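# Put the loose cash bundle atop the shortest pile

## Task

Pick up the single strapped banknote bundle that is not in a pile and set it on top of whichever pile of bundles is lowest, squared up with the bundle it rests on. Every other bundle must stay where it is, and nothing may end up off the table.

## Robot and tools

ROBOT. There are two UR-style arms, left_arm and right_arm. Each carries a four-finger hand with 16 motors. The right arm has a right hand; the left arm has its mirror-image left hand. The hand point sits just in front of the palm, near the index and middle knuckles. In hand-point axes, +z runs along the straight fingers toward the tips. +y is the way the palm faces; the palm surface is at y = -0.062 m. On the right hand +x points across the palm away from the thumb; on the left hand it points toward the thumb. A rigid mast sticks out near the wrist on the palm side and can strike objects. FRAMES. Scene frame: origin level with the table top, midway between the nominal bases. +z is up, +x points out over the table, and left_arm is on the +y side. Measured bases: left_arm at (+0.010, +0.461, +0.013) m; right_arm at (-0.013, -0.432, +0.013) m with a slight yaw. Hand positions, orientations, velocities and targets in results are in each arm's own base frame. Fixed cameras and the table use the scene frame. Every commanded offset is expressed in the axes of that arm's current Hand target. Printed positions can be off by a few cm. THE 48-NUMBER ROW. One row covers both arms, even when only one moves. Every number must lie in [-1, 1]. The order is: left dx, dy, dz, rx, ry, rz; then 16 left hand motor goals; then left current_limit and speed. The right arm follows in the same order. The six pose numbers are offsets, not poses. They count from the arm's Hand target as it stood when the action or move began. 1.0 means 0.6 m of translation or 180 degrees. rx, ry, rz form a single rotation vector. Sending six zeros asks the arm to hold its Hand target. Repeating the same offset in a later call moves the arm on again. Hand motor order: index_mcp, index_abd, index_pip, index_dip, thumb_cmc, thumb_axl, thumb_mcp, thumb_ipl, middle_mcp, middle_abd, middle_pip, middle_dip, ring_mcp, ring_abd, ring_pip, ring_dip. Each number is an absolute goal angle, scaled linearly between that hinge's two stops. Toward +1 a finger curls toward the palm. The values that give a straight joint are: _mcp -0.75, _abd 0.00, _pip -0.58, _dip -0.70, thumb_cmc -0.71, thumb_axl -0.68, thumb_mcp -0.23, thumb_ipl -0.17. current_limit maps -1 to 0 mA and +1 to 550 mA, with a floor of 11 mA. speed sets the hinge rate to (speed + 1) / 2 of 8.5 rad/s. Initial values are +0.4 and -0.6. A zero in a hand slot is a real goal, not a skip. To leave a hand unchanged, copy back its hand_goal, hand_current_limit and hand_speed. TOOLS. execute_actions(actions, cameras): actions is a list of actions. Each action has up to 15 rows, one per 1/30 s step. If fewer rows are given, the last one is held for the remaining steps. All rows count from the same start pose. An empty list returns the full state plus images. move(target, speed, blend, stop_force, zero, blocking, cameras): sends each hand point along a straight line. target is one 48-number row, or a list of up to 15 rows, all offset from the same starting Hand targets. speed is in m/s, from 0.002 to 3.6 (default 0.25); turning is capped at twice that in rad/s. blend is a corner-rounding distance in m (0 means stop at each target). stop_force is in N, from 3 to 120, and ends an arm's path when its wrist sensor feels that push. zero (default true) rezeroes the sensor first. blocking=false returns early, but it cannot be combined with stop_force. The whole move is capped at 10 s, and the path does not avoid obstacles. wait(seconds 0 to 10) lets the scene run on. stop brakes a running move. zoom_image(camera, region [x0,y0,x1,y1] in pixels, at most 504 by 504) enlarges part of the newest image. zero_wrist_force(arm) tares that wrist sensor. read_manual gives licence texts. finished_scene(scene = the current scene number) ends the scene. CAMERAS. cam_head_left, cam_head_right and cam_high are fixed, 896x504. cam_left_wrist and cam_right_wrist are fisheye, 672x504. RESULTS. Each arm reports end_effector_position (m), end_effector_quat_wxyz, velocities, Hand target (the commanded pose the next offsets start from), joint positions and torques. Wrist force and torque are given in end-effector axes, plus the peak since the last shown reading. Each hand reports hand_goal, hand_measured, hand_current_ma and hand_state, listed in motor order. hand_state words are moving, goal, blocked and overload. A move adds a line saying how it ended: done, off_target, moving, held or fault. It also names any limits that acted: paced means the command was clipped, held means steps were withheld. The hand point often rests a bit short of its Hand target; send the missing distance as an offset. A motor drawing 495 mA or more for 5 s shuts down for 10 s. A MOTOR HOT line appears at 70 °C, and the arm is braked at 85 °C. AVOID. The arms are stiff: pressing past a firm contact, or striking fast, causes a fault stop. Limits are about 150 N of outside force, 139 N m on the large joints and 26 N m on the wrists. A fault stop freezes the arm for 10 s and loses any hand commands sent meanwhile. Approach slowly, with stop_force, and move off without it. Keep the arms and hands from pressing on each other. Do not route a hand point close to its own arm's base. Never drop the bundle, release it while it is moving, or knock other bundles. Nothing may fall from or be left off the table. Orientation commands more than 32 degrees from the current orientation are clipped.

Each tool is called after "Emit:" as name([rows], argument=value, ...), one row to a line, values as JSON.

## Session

Emit:
execute_actions(actions=[])

Scene clock: 0.00 s.
left_arm: end_effector_position=(+0.3763, -0.2138, +0.2150) hand_goal=(-0.754, +0.000, -0.576, -0.696, -0.714, -0.678, -0.226, -0.168, -0.754, +0.000, -0.576, -0.696, -0.754, +0.000, -0.576, -0.696) hand_measured=(-0.754, +0.000, -0.576, -0.696, -0.714, -0.678, -0.226, -0.168, -0.754, +0.000, -0.576, -0.696, -0.754, +0.000, -0.576, -0.696) hand_current_ma=(+0, +0, +0, +0, +0, +0, +0, +0, +0, +0, +0, +0, +0, +0, +0, +0) hand_state=(goal, goal, goal, goal, goal, goal, goal, goal, goal, goal, goal, goal, goal, goal, goal, goal) hand_current_limit=0.40 hand_speed=-0.60 end_effector_quat_wxyz=(+0.503, +0.777, +0.321, -0.200) | right_arm: end_effector_position=(+0.6443, +0.1217, +0.3123) hand_goal=(-0.754, +0.000, -0.576, -0.696, -0.714, -0.678, -0.226, -0.168, -0.754, +0.000, -0.576, -0.696, -0.754, +0.000, -0.576, -0.696) hand_measured=(-0.754, +0.000, -0.576, -0.696, -0.714, -0.678, -0.226, -0.168, -0.754, +0.000, -0.576, -0.696, -0.754, +0.000, -0.576, -0.696) hand_current_ma=(+0, +0, +0, +0, +0, +0, +0, +0, +0, +0, +0, +0, +0, +0, +0, +0) hand_state=(goal, goal, goal, goal, goal, goal, goal, goal, goal, goal, goal, goal, goal, goal, goal, goal) hand_current_limit=0.40 hand_speed=-0.60 end_effector_quat_wxyz=(-0.243, +0.787, +0.510, -0.248)
Joint positions: left_arm=[3.648 -1.283 -2.482 -1.753 0.641 1.716] | right_arm=[0.014 -0.792 0.437 -0.519 -1.432 0.384]
Joint velocities: within noise
Joint torques (N m): no reading
Motor temperatures (°C): left_arm=[37 28 29 41 36 46] | right_arm=[33 32 33 36 39 41]
Wrist force (N): no reading
Wrist torque (N m): no reading
Wrist force, peak (N): no reading
Hand target: left_arm +0.3763, -0.2138, +0.2150; +0.503, +0.777, +0.321, -0.200 | right_arm +0.6443, +0.1217, +0.3123; -0.243, +0.787, +0.510, -0.248
camera_calibration:
cam_left_wrist: T_world_to_cam=[[-0.998865, -0.0362623, 0.0308681, 0.334186], [-0.0442983, 0.945425, -0.322816, 0.24153], [-0.0174774, -0.323817, -0.945958, 0.268847], [0, 0, 0, 1]] pos_world=[0.349205, -0.129173, 0.321972]
cam_right_wrist: T_world_to_cam=[[0.191363, -0.926526, -0.323929, 0.11192], [-0.069772, -0.342035, 0.937093, -0.248434], [-0.979036, -0.156724, -0.130099, 0.819998], [0, 0, 0, 1]] pos_world=[0.764056, 0.147238, 0.375741]

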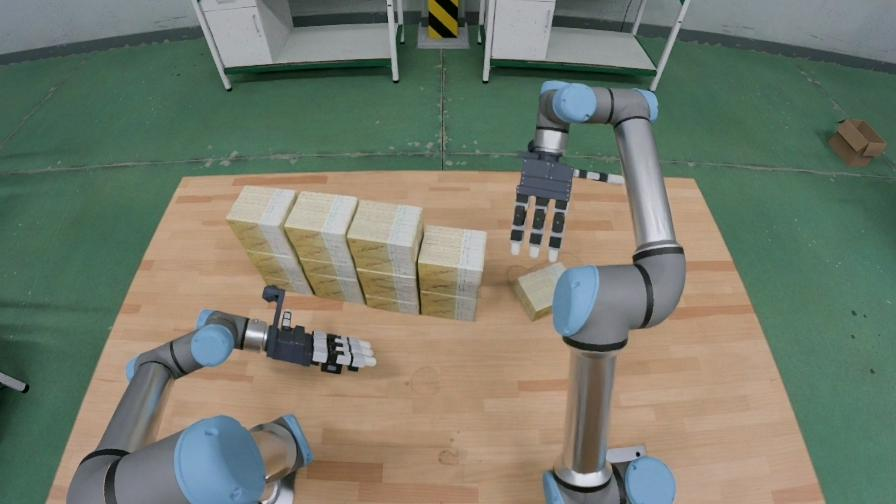

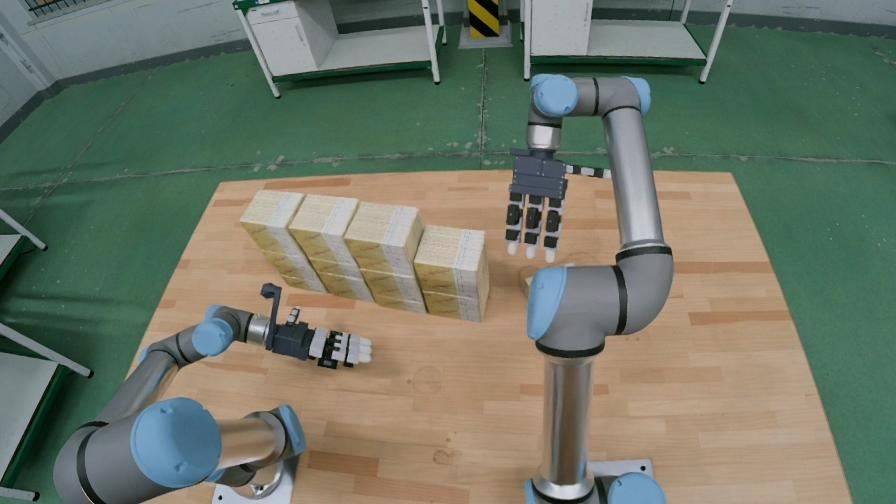

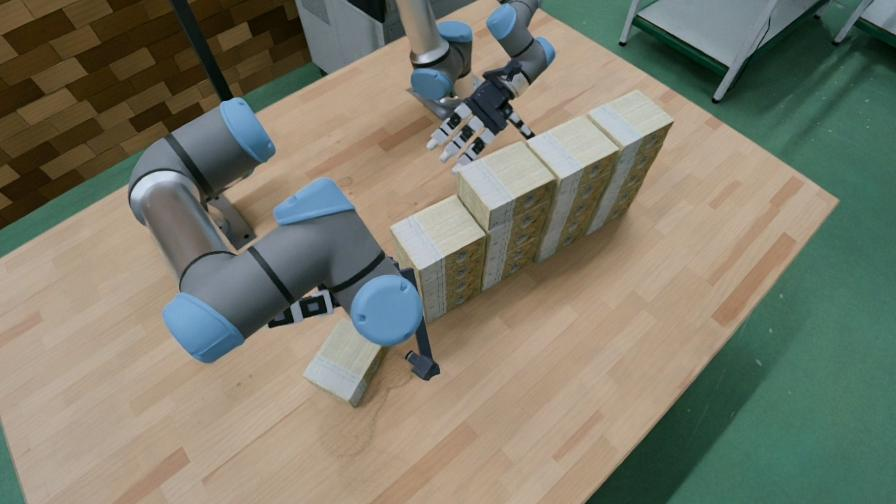

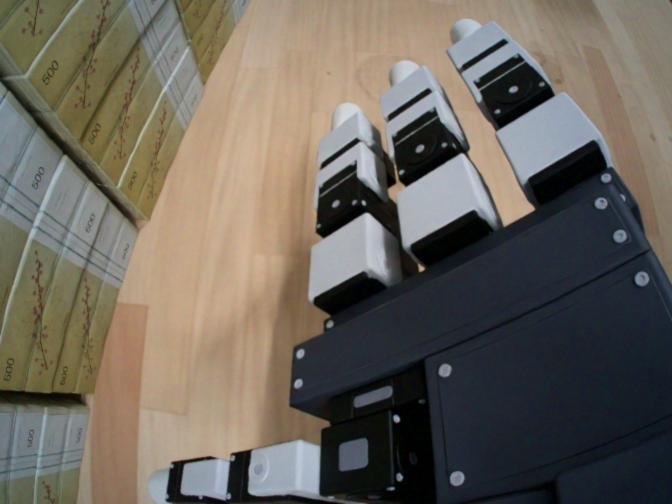

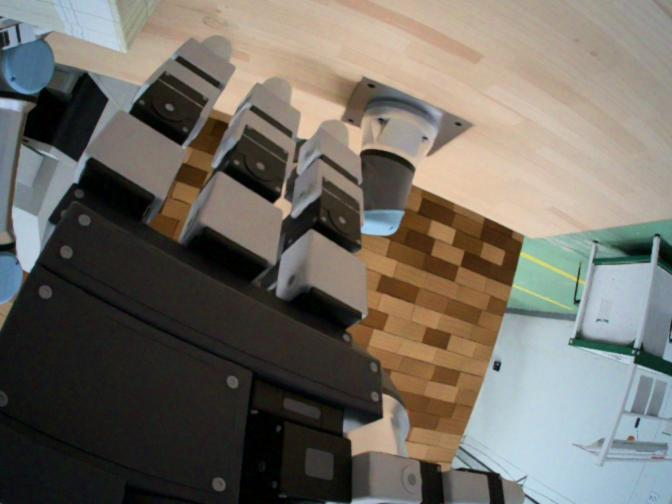

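Emit:
zoom_image(camera="cam_head_left", region=[400, 200, 580, 340])

Emit:
zoom_image(camera="cam_head_left", region=[220, 180, 440, 320])

Emit:
zoom_image(camera="cam_high", region=[290, 180, 500, 410])

Scaled by 2.800.

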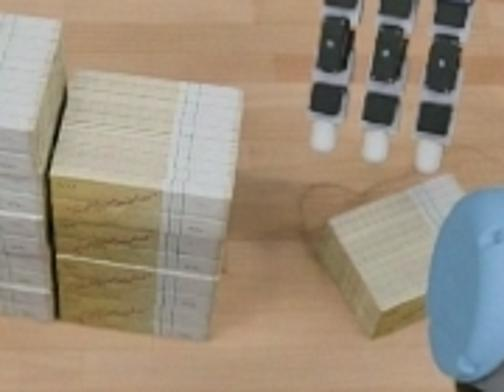

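Scaled by 2.291.

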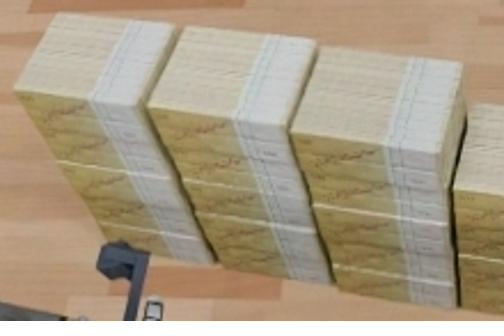

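Scaled by 2.191.

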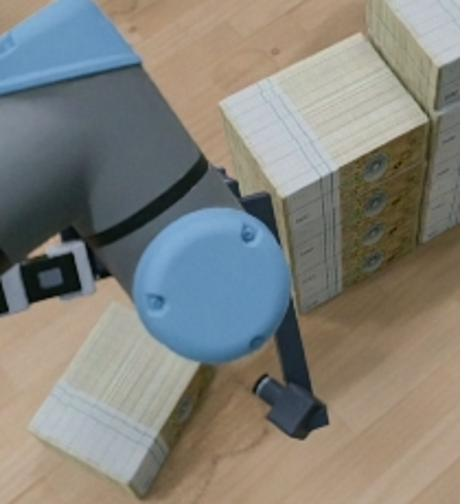

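Emit:
move([
  [-0.0672,0.0733,-0.2647,0,0,0,-0.754,0,-0.576,-0.696,-0.714,-0.678,-0.226,-0.168,-0.754,0,-0.576,-0.696,-0.754,0,-0.576,-0.696,0.4,-0.6,0.1675,-0.0678,-0.001,0.0555,0.137,0,-0.56,0,-0.431,0,0.786,0.401,-0.226,-0.168,-0.56,0,-0.431,0,-0.56,0,-0.431,0,0.4,-0.6],
  [-0.0672,0.0733,-0.2647,0,0,0,-0.754,0,-0.576,-0.696,-0.714,-0.678,-0.226,-0.168,-0.754,0,-0.576,-0.696,-0.754,0,-0.576,-0.696,0.4,-0.6,0.3168,-0.1285,-0.0828,0.1111,0.2739,0,-0.56,0,-0.431,0,0.786,0.401,-0.226,-0.168,-0.56,0,-0.431,0,-0.56,0,-0.431,0,0.4,-0.6],
  [-0.0672,0.0733,-0.2647,0,0,0,-0.754,0,-0.576,-0.696,-0.714,-0.678,-0.226,-0.168,-0.754,0,-0.576,-0.696,-0.754,0,-0.576,-0.696,0.4,-0.6,0.4163,-0.1688,-0.2278,0.1666,0.4109,0,-0.56,0,-0.431,0,0.786,0.401,-0.226,-0.168,-0.56,0,-0.431,0,-0.56,0,-0.431,0,0.4,-0.6],
  [-0.0672,0.0733,-0.2647,0,0,0,-0.754,0,-0.576,-0.696,-0.714,-0.678,-0.226,-0.168,-0.754,0,-0.576,-0.696,-0.754,0,-0.576,-0.696,0.4,-0.6,0.4452,-0.1805,-0.406,0.2221,0.5478,0,-0.56,0,-0.431,0,0.786,0.401,-0.226,-0.168,-0.56,0,-0.431,0,-0.56,0,-0.431,0,0.4,-0.6],
  [-0.0672,0.0733,-0.2647,0,0,0,-0.754,0,-0.576,-0.696,-0.714,-0.678,-0.226,-0.168,-0.754,0,-0.576,-0.696,-0.754,0,-0.576,-0.696,0.4,-0.6,0.397,-0.161,-0.579,0.2777,0.6848,0,-0.56,0,-0.431,0,0.786,0.401,-0.226,-0.168,-0.56,0,-0.431,0,-0.56,0,-0.431,0,0.4,-0.6],
], speed=0.4, blend=0.02, cameras=["cam_head_left","cam_high"])

Emit:
zoom_image(camera="cam_head_left", region=[400, 200, 600, 340])

Emit:
zoom_image(camera="cam_high", region=[280, 290, 440, 420])

Scene clock: 180.40 s.
left_arm: end_effector_position=(+0.3765, -0.0939, +0.3351) hand_goal=(-0.754, +0.000, -0.576, -0.696, -0.714, -0.678, -0.226, -0.168, -0.754, +0.000, -0.576, -0.696, -0.754, +0.000, -0.576, -0.696) hand_measured=(-0.758, +0.000, -0.576, -0.696, -0.718, -0.678, -0.226, -0.168, -0.758, +0.000, -0.576, -0.696, -0.758, +0.000, -0.576, -0.696) hand_current_ma=(-13, +0, -2, +0, -14, +3, +1, +1, -17, +0, -2, +0, -14, +0, -2, +0) hand_state=(goal, goal, goal, goal, goal, goal, goal, goal, goal, goal, goal, goal, goal, goal, goal, goal) hand_current_limit=0.40 hand_speed=-0.60 end_effector_quat_wxyz=(+0.503, +0.777, +0.321, -0.200) | right_arm: end_effector_position=(+0.8848, +0.3317, +0.6035) hand_goal=(-0.560, +0.000, -0.432, +0.000, +0.786, +0.400, -0.226, -0.168, -0.560, +0.000, -0.432, +0.000, -0.560, +0.000, -0.432, +0.000) hand_measured=(-0.552, +0.000, -0.432, -0.002, +0.776, +0.398, -0.226, -0.168, -0.554, +0.000, -0.432, -0.002, -0.552, +0.000, -0.432, -0.002) hand_current_ma=(+4, +0, +0, -1, -6, -1, +0, +0, +3, +0, +0, -1, +4, +0, +0, -1) hand_state=(goal, goal, goal, goal, goal, goal, goal, goal, goal, goal, goal, goal, goal, goal, goal, goal) hand_current_limit=0.40 hand_speed=-0.60 end_effector_quat_wxyz=(+0.802, -0.441, +0.088, -0.394)
Joint positions: left_arm=[3.981 -1.246 -2.131 -2.353 0.907 2.007] | right_arm=[0.014 -0.793 0.439 -0.521 0.889 0.387]
Joint torques (N m): left_arm=[9.39 -0.77 31.63 -1.68 1 2.86] | right_arm=[7.69 -45.55 -32.62 -0.92 2.1 -2.07]
Wrist force (N): left_arm=[-0.4 -0.3 -0.4] | right_arm=[0.3 0.7 1.5]
Wrist torque (N m): left_arm=[0.00 0.05 -0.04] | right_arm=[0.01 -0.16 0.04]
Wrist force, peak (N): left_arm=[-0.8 0.7 -1.6] | right_arm=[1.3 1.1 1.7]
Hand target: left_arm +0.3765, -0.0939, +0.3351; +0.503, +0.777, +0.321, -0.200 | right_arm +0.8848, +0.3317, +0.6035; +0.802, -0.441, +0.088, -0.394
Off the commanded pose: left_arm 0.000 m, 0 deg | right_arm 0.000 m, 0 deg.
move: done
Images, in order (width x height): cam_head_left 896x504, cam_high 896x504.

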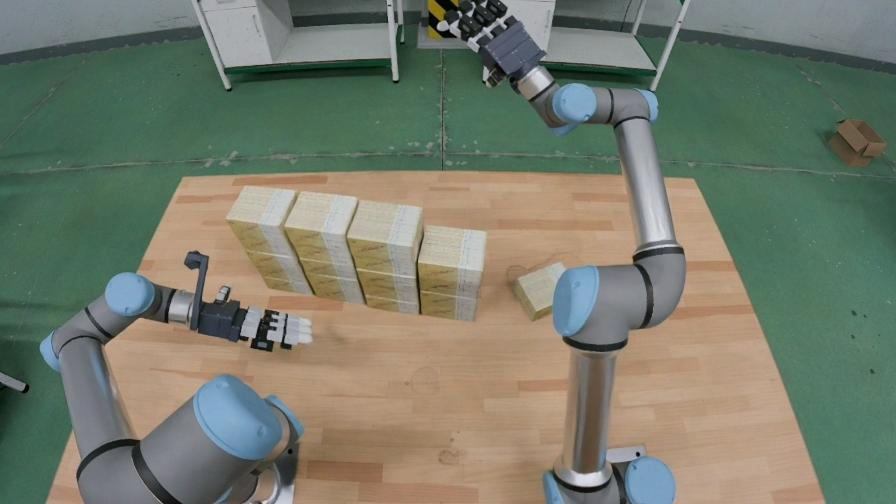

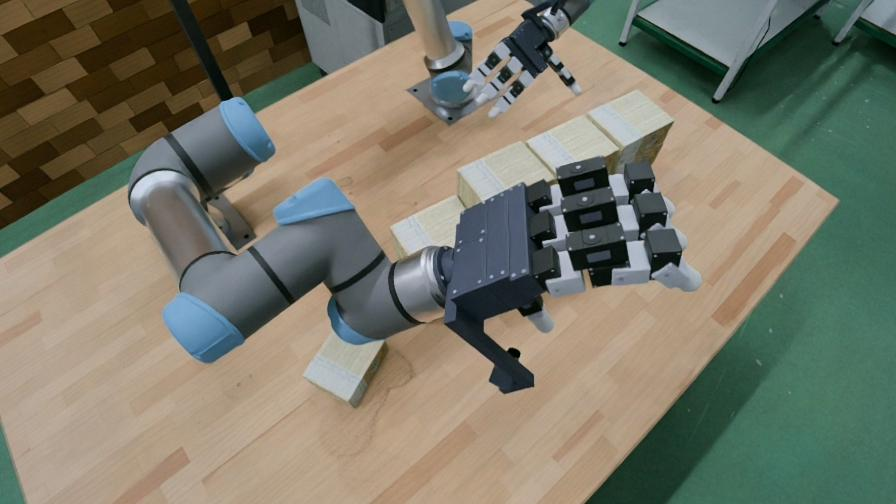

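Scaled by 2.520.

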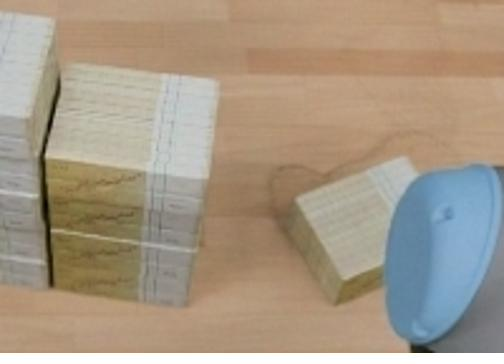

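Scaled by 3.150.

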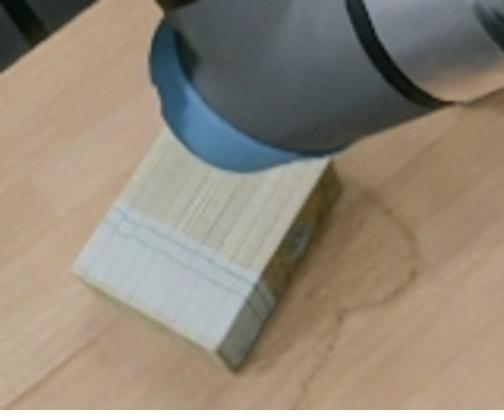

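Emit:
move(target=[0,0,0,0,0,0,-0.754,0,-0.576,-0.696,-0.714,-0.678,-0.226,-0.168,-0.754,0,-0.576,-0.696,-0.754,0,-0.576,-0.696,0.4,-0.6,-0.2245,0.0583,-0.8727,-0.2188,0.1563,0.0169,-0.56,0,-0.431,0,0.786,0.401,-0.226,-0.168,-0.56,0,-0.431,0,-0.56,0,-0.431,0,0.4,-0.6], speed=0.25, cameras=["cam_head_left","cam_head_right","cam_high","cam_right_wrist"])

Emit:
zoom_image(camera="cam_head_left", region=[480, 200, 620, 340])

Emit:
zoom_image(camera="cam_head_right", region=[480, 200, 620, 340])

Emit:
zoom_image(camera="cam_high", region=[280, 250, 440, 420])

Scene clock: 208.53 s.
left_arm: end_effector_position=(+0.3765, -0.0939, +0.3351) hand_goal=(-0.754, +0.000, -0.576, -0.696, -0.714, -0.678, -0.226, -0.168, -0.754, +0.000, -0.576, -0.696, -0.754, +0.000, -0.576, -0.696) hand_measured=(-0.758, +0.000, -0.576, -0.696, -0.718, -0.678, -0.226, -0.168, -0.758, +0.000, -0.576, -0.696, -0.758, +0.000, -0.576, -0.696) hand_current_ma=(-13, +0, -2, +0, -14, +3, +1, +1, -17, +0, -2, +0, -14, +0, -2, +0) hand_state=(goal, goal, goal, goal, goal, goal, goal, goal, goal, goal, goal, goal, goal, goal, goal, goal) hand_current_limit=0.40 hand_speed=-0.60 end_effector_quat_wxyz=(+0.503, +0.777, +0.321, -0.200) | right_arm: end_effector_position=(+0.5576, +0.1044, +0.2366) hand_goal=(-0.560, +0.000, -0.432, +0.000, +0.786, +0.400, -0.226, -0.168, -0.560, +0.000, -0.432, +0.000, -0.560, +0.000, -0.432, +0.000) hand_measured=(-0.552, +0.000, -0.432, -0.002, +0.780, +0.398, -0.226, -0.168, -0.552, +0.000, -0.432, -0.002, -0.550, +0.000, -0.432, -0.002) hand_current_ma=(+5, +0, +0, -1, -4, -1, +0, +0, +4, +0, +0, -1, +6, +0, +0, -1) hand_state=(goal, goal, goal, goal, goal, goal, goal, goal, goal, goal, goal, goal, goal, goal, goal, goal) hand_current_limit=0.40 hand_speed=-0.60 end_effector_quat_wxyz=(+0.573, -0.573, +0.414, -0.414)
Joint positions: left_arm=[3.981 -1.246 -2.131 -2.353 0.907 2.007] | right_arm=[-0.363 -1.655 2.089 -0.434 0.889 0]
Joint torques (N m): left_arm=[9.17 -0.29 31.1 -1.7 0.95 2.68] | right_arm=[-8.57 -26.02 -8.9 0.54 -2.01 -1.51]
Wrist force (N): left_arm=[-0.2 0.0 -0.2] | right_arm=[0.2 0.0 0.4]
Wrist torque (N m): left_arm=[0.02 0.03 -0.02] | right_arm=[0.09 -0.12 0.07]
Wrist force, peak (N): left_arm=[0.0 -0.9 -0.7] | right_arm=[0.9 0.7 2.7]
Hand target: left_arm +0.3765, -0.0939, +0.3351; +0.503, +0.777, +0.321, -0.200 | right_arm +0.5575, +0.1044, +0.2365; +0.573, -0.573, +0.414, -0.414
Off the commanded pose: left_arm 0.000 m, 0 deg | right_arm 0.000 m, 0 deg.
move: done
camera_calibration:
cam_right_wrist: T_world_to_cam=[[-0.228013, 0.705316, -0.671223, 0.233488], [-0.824265, 0.227119, 0.518656, 0.270761], [0.518263, 0.671526, 0.529581, -0.354952], [0, 0, 0, 1]] pos_world=[0.460376, 0.012182, 0.204267]
Images, in order (width x height): cam_head_left 896x504, cam_head_right 896x504, cam_high 896x504, cam_right_wrist 672x504.

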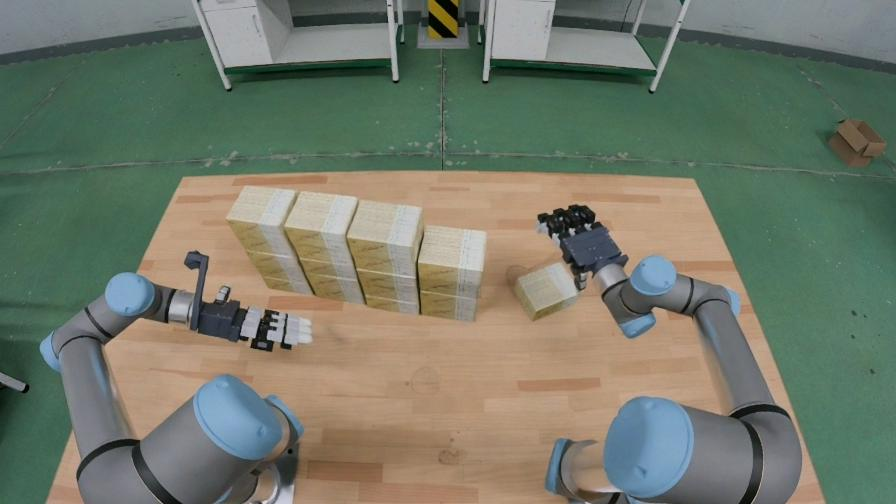

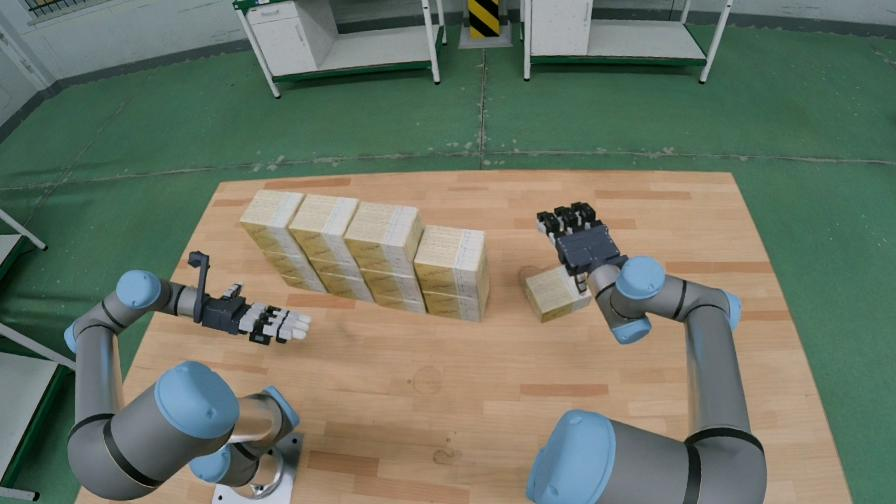

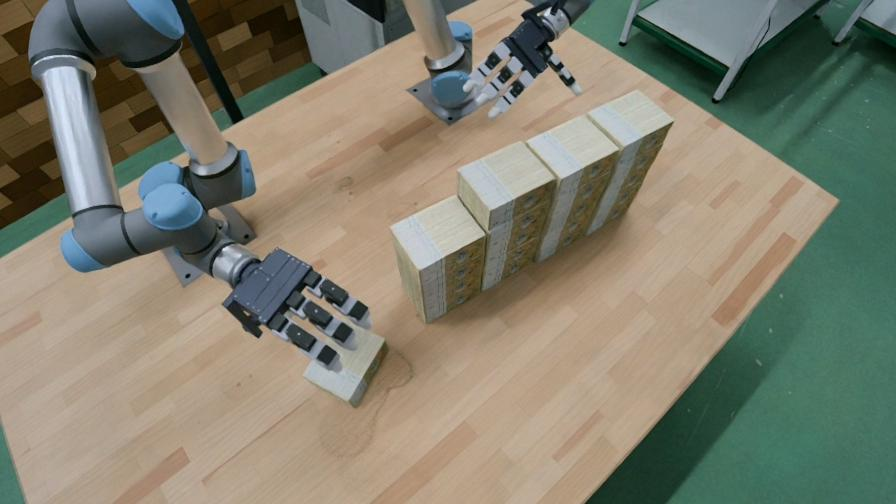

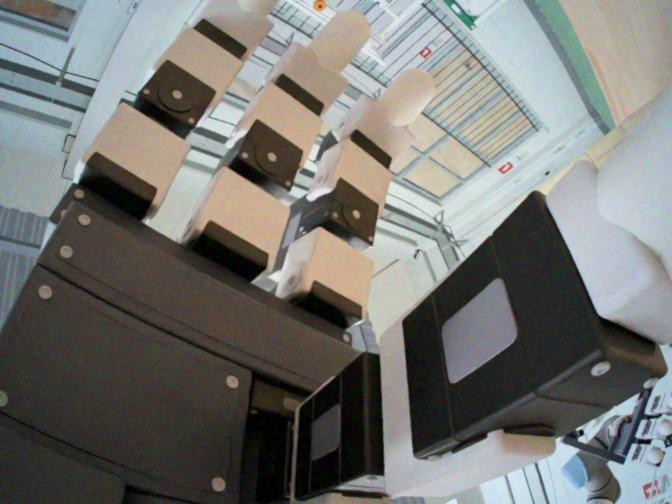

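Scaled by 3.600.

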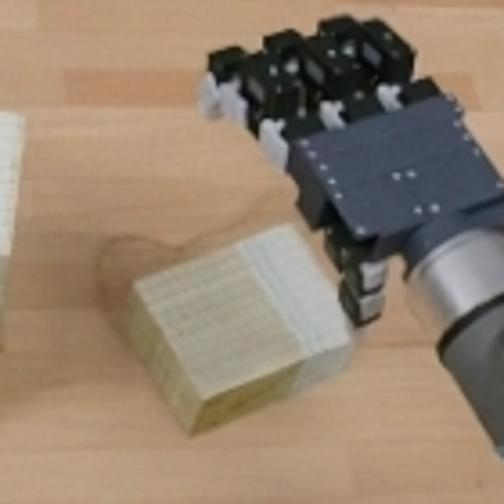

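Scaled by 3.600.

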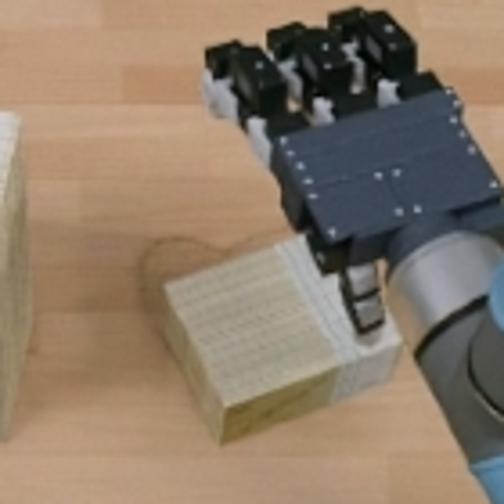

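Scaled by 2.965.

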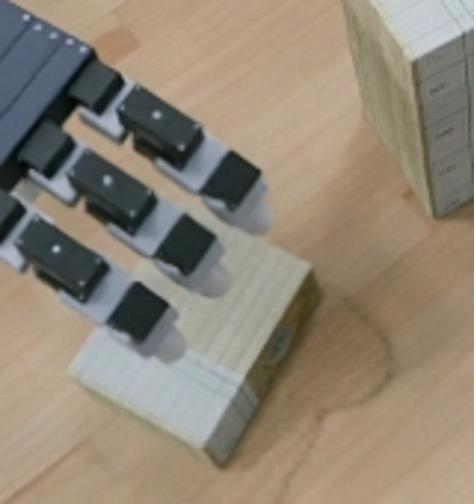

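Emit:
move(target=[0,0,0,0,0,0,-0.754,0,-0.576,-0.696,-0.714,-0.678,-0.226,-0.168,-0.754,0,-0.576,-0.696,-0.754,0,-0.576,-0.696,0.4,-0.6,-0.0126,0.1667,0.0248,0,0,0,-0.56,0,-0.431,0,0.786,0.401,-0.226,-0.168,-0.56,0,-0.431,0,-0.56,0,-0.431,0,0.4,-0.6], speed=0.15, cameras=["cam_head_left","cam_head_right","cam_high","cam_right_wrist"])

Emit:
zoom_image(camera="cam_head_left", region=[500, 220, 620, 340])

Emit:
zoom_image(camera="cam_high", region=[280, 260, 440, 420])

Scene clock: 276.33 s.
left_arm: end_effector_position=(+0.3765, -0.0939, +0.3351) hand_goal=(-0.754, +0.000, -0.576, -0.696, -0.714, -0.678, -0.226, -0.168, -0.754, +0.000, -0.576, -0.696, -0.754, +0.000, -0.576, -0.696) hand_measured=(-0.758, +0.000, -0.576, -0.696, -0.718, -0.678, -0.226, -0.168, -0.758, +0.000, -0.576, -0.696, -0.758, +0.000, -0.576, -0.696) hand_current_ma=(-13, +0, -2, +0, -14, +3, +1, +1, -17, +0, -2, +0, -14, +0, -2, +0) hand_state=(goal, goal, goal, goal, goal, goal, goal, goal, goal, goal, goal, goal, goal, goal, goal, goal) hand_current_limit=0.40 hand_speed=-0.60 end_effector_quat_wxyz=(+0.503, +0.777, +0.321, -0.200) | right_arm: end_effector_position=(+0.5692, +0.1162, +0.1366) hand_goal=(-0.560, +0.000, -0.432, +0.000, +0.786, +0.400, -0.226, -0.168, -0.560, +0.000, -0.432, +0.000, -0.560, +0.000, -0.432, +0.000) hand_measured=(-0.552, +0.000, -0.432, -0.002, +0.780, +0.398, -0.226, -0.168, -0.552, +0.000, -0.432, -0.002, -0.550, +0.000, -0.432, -0.002) hand_current_ma=(+6, +0, +0, -1, -3, -1, +0, +0, +4, +0, +0, -1, +6, +0, +0, -1) hand_state=(goal, goal, goal, goal, goal, goal, goal, goal, goal, goal, goal, goal, goal, goal, goal, goal) hand_current_limit=0.40 hand_speed=-0.60 end_effector_quat_wxyz=(+0.573, -0.573, +0.414, -0.414)
Joint positions: left_arm=[3.981 -1.246 -2.131 -2.353 0.907 2.007] | right_arm=[-0.317 -1.469 2.207 -0.739 0.935 0]
Joint torques (N m): left_arm=[9.02 -0.29 30.91 -1.67 0.96 2.64] | right_arm=[9.73 -10.08 -5.88 -2.93 1.23 1.62]
Wrist force (N): left_arm=[-0.2 -0.2 -0.6] | right_arm=[0.7 0.2 0.3]
Wrist torque (N m): left_arm=[0.03 0.02 -0.02] | right_arm=[0.11 -0.13 0.04]
Wrist force, peak (N): left_arm=[0.0 -0.6 -0.9] | right_arm=[0.5 1.3 0.7]
Hand target: left_arm +0.3765, -0.0939, +0.3351; +0.503, +0.777, +0.321, -0.200 | right_arm +0.5692, +0.1162, +0.1365; +0.573, -0.573, +0.414, -0.414
Off the commanded pose: left_arm 0.000 m, 0 deg | right_arm 0.000 m, 0 deg.
move: done
camera_calibration:
cam_right_wrist: T_world_to_cam=[[-0.228052, 0.70529, -0.671236, 0.160779], [-0.824191, 0.227195, 0.51874, 0.329485], [0.518364, 0.671527, 0.529482, -0.3159], [0, 0, 0, 1]] pos_world=[0.471975, 0.0238817, 0.104267]
Images, in order (width x height): cam_head_left 896x504, cam_head_right 896x504, cam_high 896x504, cam_right_wrist 672x504.

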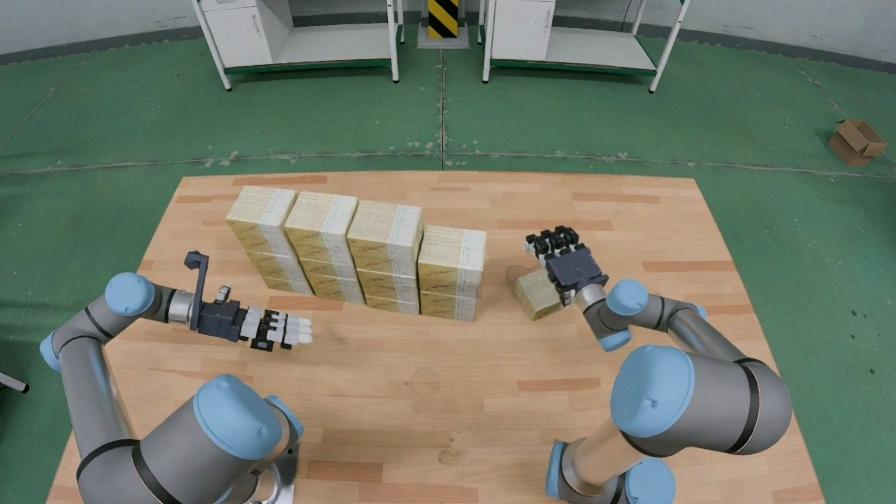

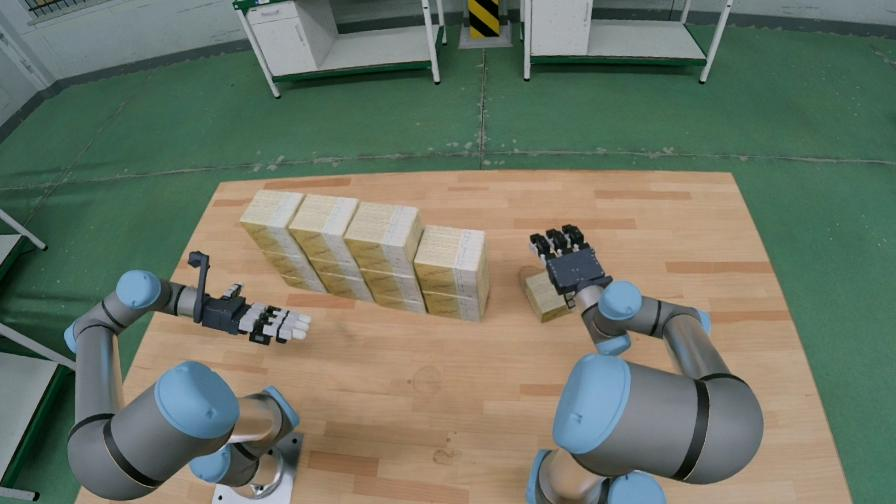

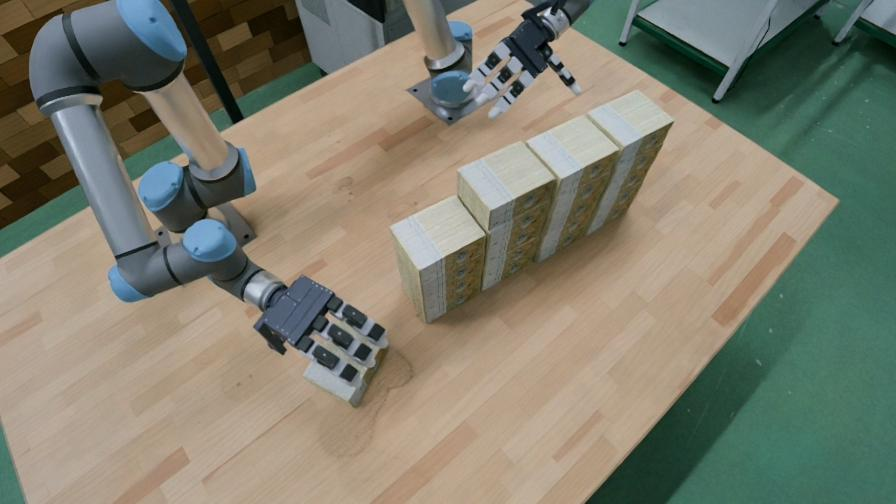

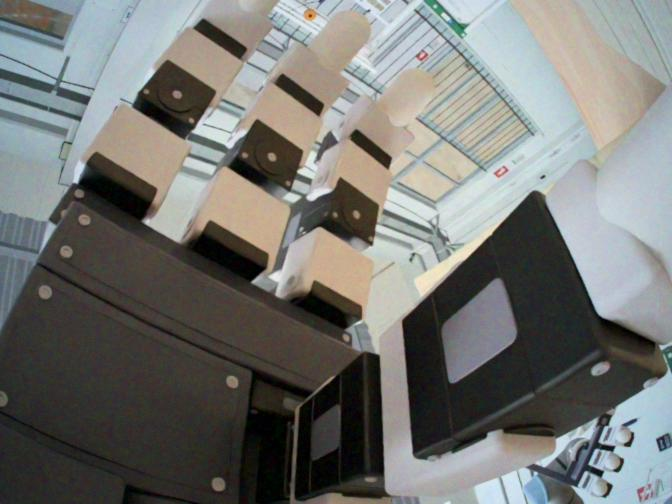

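Scaled by 4.200.

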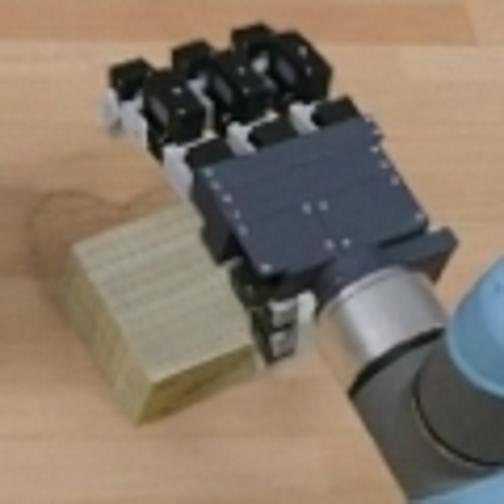

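Scaled by 3.150.

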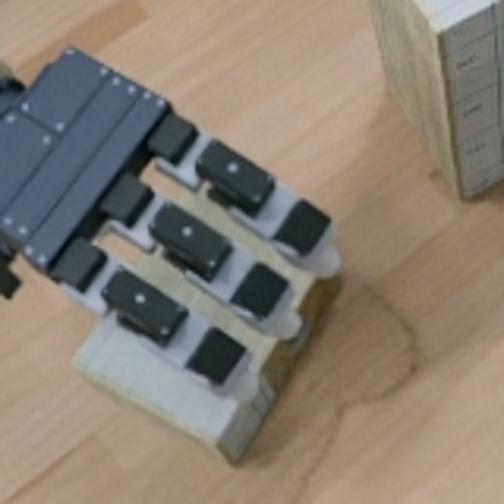

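Emit:
move(target=[0,0,0,0,0,0,-0.754,0,-0.576,-0.696,-0.714,-0.678,-0.226,-0.168,-0.754,0,-0.576,-0.696,-0.754,0,-0.576,-0.696,0.4,-0.6,0,0.1167,0,0,0,0,-0.56,0,-0.431,0,0.786,0.401,-0.226,-0.168,-0.56,0,-0.431,0,-0.56,0,-0.431,0,0.4,-0.6], speed=0.1, stop_force=12, cameras=[])

Emit:
move(target=[0,0,0,0,0,0,-0.754,0,-0.576,-0.696,-0.714,-0.678,-0.226,-0.168,-0.754,0,-0.576,-0.696,-0.754,0,-0.576,-0.696,0.4,-0.6,0,0.06,0,0,0,0,-0.56,0,-0.431,0,0.786,0.401,-0.226,-0.168,-0.56,0,-0.431,0,-0.56,0,-0.431,0,0.4,-0.6], speed=0.015, stop_force=5, cameras=["cam_head_right","cam_high"])

Scene clock: 337.87 s.
left_arm: end_effector_position=(+0.3765, -0.0939, +0.3351) hand_goal=(-0.754, +0.000, -0.576, -0.696, -0.714, -0.678, -0.226, -0.168, -0.754, +0.000, -0.576, -0.696, -0.754, +0.000, -0.576, -0.696) hand_measured=(-0.758, +0.000, -0.576, -0.696, -0.718, -0.678, -0.226, -0.168, -0.758, +0.000, -0.576, -0.696, -0.758, +0.000, -0.576, -0.696) hand_current_ma=(-13, +0, -2, +0, -14, +3, +1, +1, -17, +0, -2, +0, -14, +0, -2, +0) hand_state=(goal, goal, goal, goal, goal, goal, goal, goal, goal, goal, goal, goal, goal, goal, goal, goal) hand_current_limit=0.40 hand_speed=-0.60 end_effector_quat_wxyz=(+0.503, +0.777, +0.321, -0.200) | right_arm: end_effector_position=(+0.5693, +0.1162, +0.0665) hand_goal=(-0.560, +0.000, -0.432, +0.000, +0.786, +0.400, -0.226, -0.168, -0.560, +0.000, -0.432, +0.000, -0.560, +0.000, -0.432, +0.000) hand_measured=(-0.552, +0.000, -0.432, -0.002, +0.780, +0.398, -0.226, -0.168, -0.552, +0.000, -0.432, -0.002, -0.550, +0.000, -0.432, -0.002) hand_current_ma=(+6, +0, +0, -1, -3, -1, +0, +0, +4, +0, +0, -1, +6, +0, +0, -1) hand_state=(goal, goal, goal, goal, goal, goal, goal, goal, goal, goal, goal, goal, goal, goal, goal, goal) hand_current_limit=0.40 hand_speed=-0.60 end_effector_quat_wxyz=(+0.573, -0.573, +0.414, -0.414)
Joint positions: left_arm=[3.981 -1.246 -2.131 -2.353 0.907 2.007] | right_arm=[-0.317 -1.31 2.274 -0.964 0.935 0]
Joint torques (N m): left_arm=[9.23 -0.39 30.42 -1.72 0.91 2.57] | right_arm=[9.12 -15.41 -4.43 -3.09 1.23 1.87]
Wrist force (N): left_arm=[-0.4 -0.3 -0.4] | right_arm=[0.4 -0.1 0.7]
Wrist torque (N m): left_arm=[-0.01 0.04 -0.03] | right_arm=[0.00 -0.17 0.01]
Wrist force, peak (N): left_arm=[0.0 -0.4 -1.0] | right_arm=[1.1 0.4 0.5]
Hand target: left_arm +0.3765, -0.0939, +0.3351; +0.503, +0.777, +0.321, -0.200 | right_arm +0.5693, +0.1162, +0.0665; +0.573, -0.573, +0.414, -0.414
Off the commanded pose: left_arm 0.000 m, 0 deg | right_arm 0.000 m, 0 deg.
move: done
No camera images: "cameras" was empty.

Scene clock: 340.10 s.
left_arm: end_effector_position=(+0.3765, -0.0939, +0.3351) hand_goal=(-0.754, +0.000, -0.576, -0.696, -0.714, -0.678, -0.226, -0.168, -0.754, +0.000, -0.576, -0.696, -0.754, +0.000, -0.576, -0.696) hand_measured=(-0.758, +0.000, -0.576, -0.696, -0.718, -0.678, -0.226, -0.168, -0.758, +0.000, -0.576, -0.696, -0.758, +0.000, -0.576, -0.696) hand_current_ma=(-13, +0, -2, +0, -14, +3, +1, +1, -17, +0, -2, +0, -14, +0, -2, +0) hand_state=(goal, goal, goal, goal, goal, goal, goal, goal, goal, goal, goal, goal, goal, goal, goal, goal) hand_current_limit=0.40 hand_speed=-0.60 end_effector_quat_wxyz=(+0.503, +0.777, +0.321, -0.200) | right_arm: end_effector_position=(+0.5692, +0.1162, +0.0517) hand_goal=(-0.560, +0.000, -0.432, +0.000, +0.786, +0.400, -0.226, -0.168, -0.560, +0.000, -0.432, +0.000, -0.560, +0.000, -0.432, +0.000) hand_measured=(-0.550, +0.000, -0.432, -0.002, +0.780, +0.398, -0.226, -0.168, -0.552, +0.000, -0.432, -0.002, -0.550, +0.000, -0.432, -0.002) hand_current_ma=(+6, +0, +0, -1, -3, -1, +0, +0, +4, +0, +0, -1, +6, +0, +0, -1) hand_state=(goal, goal, goal, goal, goal, goal, goal, goal, goal, goal, goal, goal, goal, goal, goal, goal) hand_current_limit=0.40 hand_speed=-0.60 end_effector_quat_wxyz=(+0.573, -0.573, +0.414, -0.414)
Joint positions: left_arm=[3.981 -1.246 -2.131 -2.353 0.907 2.007] | right_arm=[-0.317 -1.272 2.283 -1.011 0.935 0]
Joint torques (N m): left_arm=[9.34 -0.58 30.73 -1.62 0.89 2.47] | right_arm=[6.35 -31.54 -23.06 0.69 1.24 -0.94]
Wrist force (N): left_arm=[-0.1 -0.3 -0.3] | right_arm=[-0.1 -4.9 -0.2]
Wrist torque (N m): left_arm=[-0.01 0.00 -0.01] | right_arm=[-0.69 -0.04 -0.32]
Wrist force, peak (N): left_arm=[-0.1 -0.3 -0.9] | right_arm=[-0.6 -12.8 -1.2]
Hand target: left_arm +0.3765, -0.0939, +0.3351; +0.503, +0.777, +0.321, -0.200 | right_arm +0.5692, +0.1162, +0.0517; +0.573, -0.573, +0.414, -0.414 (not the last commanded pose)
Off the commanded pose: left_arm 0.000 m, 0 deg | right_arm 0.021 m, 0 deg.
move: contact (right_arm)
Images, in order (width x height): cam_head_right 896x504, cam_high 896x504.

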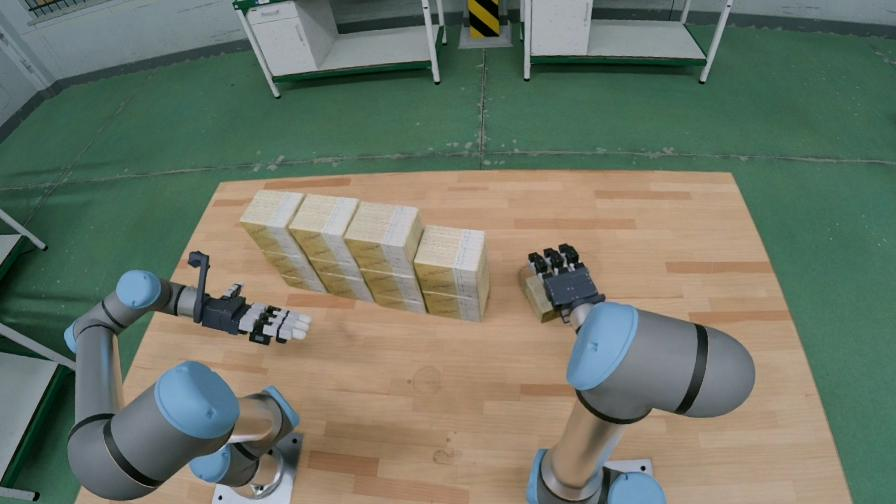

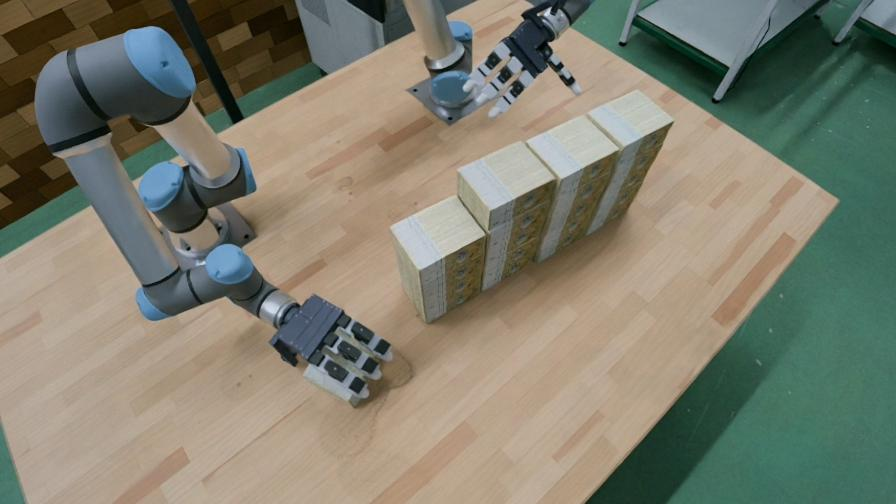

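Emit:
move(target=[0,0,0,0,0,0,-0.754,0,-0.576,-0.696,-0.714,-0.678,-0.226,-0.168,-0.754,0,-0.576,-0.696,-0.754,0,-0.576,-0.696,0.4,-0.6,0,-0.0067,0,0,0,0,-0.56,0,-0.431,0,0.786,0.401,-0.226,-0.168,-0.56,0,-0.431,0,-0.56,0,-0.431,0,0.4,-0.6], speed=0.05, cameras=[])

Emit:
move(target=[0,0,0,0,0,0,-0.754,0,-0.576,-0.696,-0.714,-0.678,-0.226,-0.168,-0.754,0,-0.576,-0.696,-0.754,0,-0.576,-0.696,0.4,-0.6,0,0,0,0,0,0,-0.2,0,-0.431,0,0.786,0.401,-0.226,-0.168,-0.2,0,-0.431,0,-0.2,0,-0.431,0,0.4,-0.85], cameras=["cam_head_right","cam_high"])

Scene clock: 351.33 s.
left_arm: end_effector_position=(+0.3765, -0.0939, +0.3351) hand_goal=(-0.754, +0.000, -0.576, -0.696, -0.714, -0.678, -0.226, -0.168, -0.754, +0.000, -0.576, -0.696, -0.754, +0.000, -0.576, -0.696) hand_measured=(-0.758, +0.000, -0.576, -0.696, -0.718, -0.678, -0.226, -0.168, -0.758, +0.000, -0.576, -0.696, -0.758, +0.000, -0.576, -0.696) hand_current_ma=(-13, +0, -2, +0, -14, +3, +1, +1, -17, +0, -2, +0, -14, +0, -2, +0) hand_state=(goal, goal, goal, goal, goal, goal, goal, goal, goal, goal, goal, goal, goal, goal, goal, goal) hand_current_limit=0.40 hand_speed=-0.60 end_effector_quat_wxyz=(+0.503, +0.777, +0.321, -0.200) | right_arm: end_effector_position=(+0.5692, +0.1162, +0.0556) hand_goal=(-0.560, +0.000, -0.432, +0.000, +0.786, +0.400, -0.226, -0.168, -0.560, +0.000, -0.432, +0.000, -0.560, +0.000, -0.432, +0.000) hand_measured=(-0.550, +0.000, -0.432, -0.002, +0.780, +0.398, -0.226, -0.168, -0.552, +0.000, -0.432, -0.002, -0.550, +0.000, -0.432, -0.002) hand_current_ma=(+6, +0, +0, -1, -3, -1, +0, +0, +4, +0, +0, -1, +6, +0, +0, -1) hand_state=(goal, goal, goal, goal, goal, goal, goal, goal, goal, goal, goal, goal, goal, goal, goal, goal) hand_current_limit=0.40 hand_speed=-0.60 end_effector_quat_wxyz=(+0.573, -0.573, +0.414, -0.414)
Joint positions: left_arm=[3.981 -1.246 -2.131 -2.353 0.907 2.007] | right_arm=[-0.317 -1.282 2.281 -0.999 0.935 0]
Joint torques (N m): left_arm=[9.72 0.01 30.78 -1.56 0.93 2.51] | right_arm=[1.1 -36.15 -23.11 0.25 1.09 0.85]
Wrist force (N): left_arm=[0.0 -0.4 -0.5] | right_arm=[0.4 0.2 0.4]
Wrist torque (N m): left_arm=[-0.01 -0.02 0.01] | right_arm=[0.08 -0.15 0.03]
Wrist force, peak (N): left_arm=[-0.1 -0.5 -1.0] | right_arm=[-0.1 -5.4 -0.6]
Hand target: left_arm +0.3765, -0.0939, +0.3351; +0.503, +0.777, +0.321, -0.200 | right_arm +0.5692, +0.1162, +0.0557; +0.573, -0.573, +0.414, -0.414
Off the commanded pose: left_arm 0.000 m, 0 deg | right_arm 0.000 m, 0 deg.
move: done
No camera images: "cameras" was empty.

Scene clock: 352.27 s.
left_arm: end_effector_position=(+0.3765, -0.0939, +0.3351) hand_goal=(-0.754, +0.000, -0.576, -0.696, -0.714, -0.678, -0.226, -0.168, -0.754, +0.000, -0.576, -0.696, -0.754, +0.000, -0.576, -0.696) hand_measured=(-0.758, +0.000, -0.576, -0.696, -0.718, -0.678, -0.226, -0.168, -0.758, +0.000, -0.576, -0.696, -0.758, +0.000, -0.576, -0.696) hand_current_ma=(-13, +0, -2, +0, -14, +3, +1, +1, -17, +0, -2, +0, -14, +0, -2, +0) hand_state=(goal, goal, goal, goal, goal, goal, goal, goal, goal, goal, goal, goal, goal, goal, goal, goal) hand_current_limit=0.40 hand_speed=-0.60 end_effector_quat_wxyz=(+0.503, +0.777, +0.321, -0.200) | right_arm: end_effector_position=(+0.5693, +0.1162, +0.0558) hand_goal=(-0.200, +0.000, -0.432, +0.000, +0.786, +0.400, -0.226, -0.168, -0.200, +0.000, -0.432, +0.000, -0.200, +0.000, -0.432, +0.000) hand_measured=(-0.282, +0.000, -0.450, -0.008, +0.780, +0.396, -0.228, -0.168, -0.288, +0.000, -0.460, -0.010, -0.308, +0.000, -0.456, -0.010) hand_current_ma=(-192, +0, -16, -4, -3, -1, +0, +0, -217, +0, -32, -5, -292, +0, -23, -5) hand_state=(blocked, goal, goal, goal, goal, goal, goal, goal, blocked, goal, blocked, goal, blocked, goal, blocked, goal) hand_current_limit=0.40 hand_speed=-0.85 end_effector_quat_wxyz=(+0.573, -0.573, +0.414, -0.414)
Joint positions: left_arm=[3.981 -1.246 -2.131 -2.353 0.907 2.007] | right_arm=[-0.317 -1.283 2.281 -0.998 0.935 0]
Joint torques (N m): left_arm=[8.98 0.24 30.42 -1.57 0.85 2.37] | right_arm=[-0.29 -30.02 -13.88 0.32 0.77 0.69]
Wrist force (N): left_arm=[-0.2 -0.5 -0.3] | right_arm=[-0.4 -6.5 -0.5]
Wrist torque (N m): left_arm=[-0.03 0.02 0.00] | right_arm=[0.02 -0.28 -0.10]
Wrist force, peak (N): left_arm=[0.0 -0.3 -1.0] | right_arm=[-0.3 -6.5 -0.5]
Hand target: left_arm +0.3765, -0.0939, +0.3351; +0.503, +0.777, +0.321, -0.200 | right_arm +0.5692, +0.1162, +0.0557; +0.573, -0.573, +0.414, -0.414
Off the commanded pose: left_arm 0.000 m, 0 deg | right_arm 0.000 m, 0 deg.
move: done
Images, in order (width x height): cam_head_right 896x504, cam_high 896x504.

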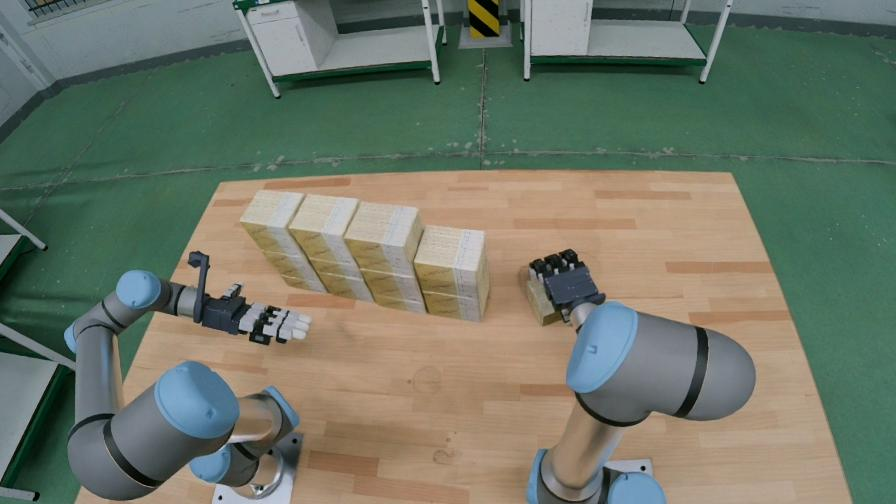

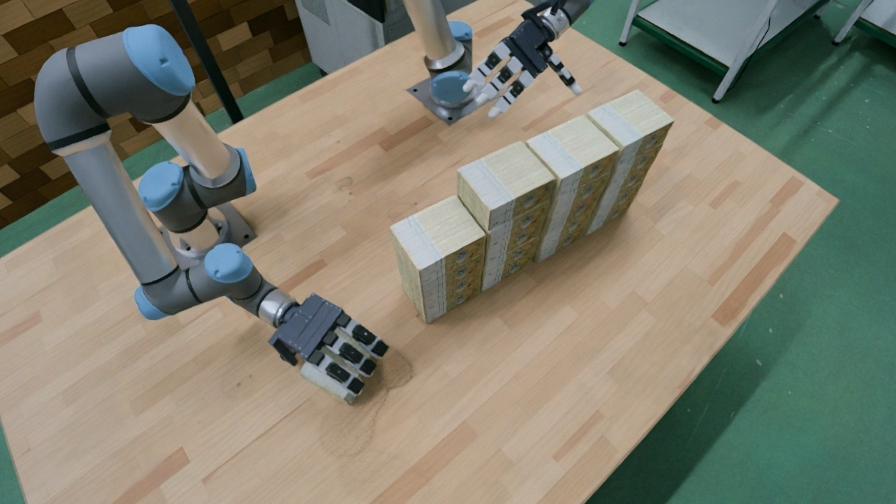

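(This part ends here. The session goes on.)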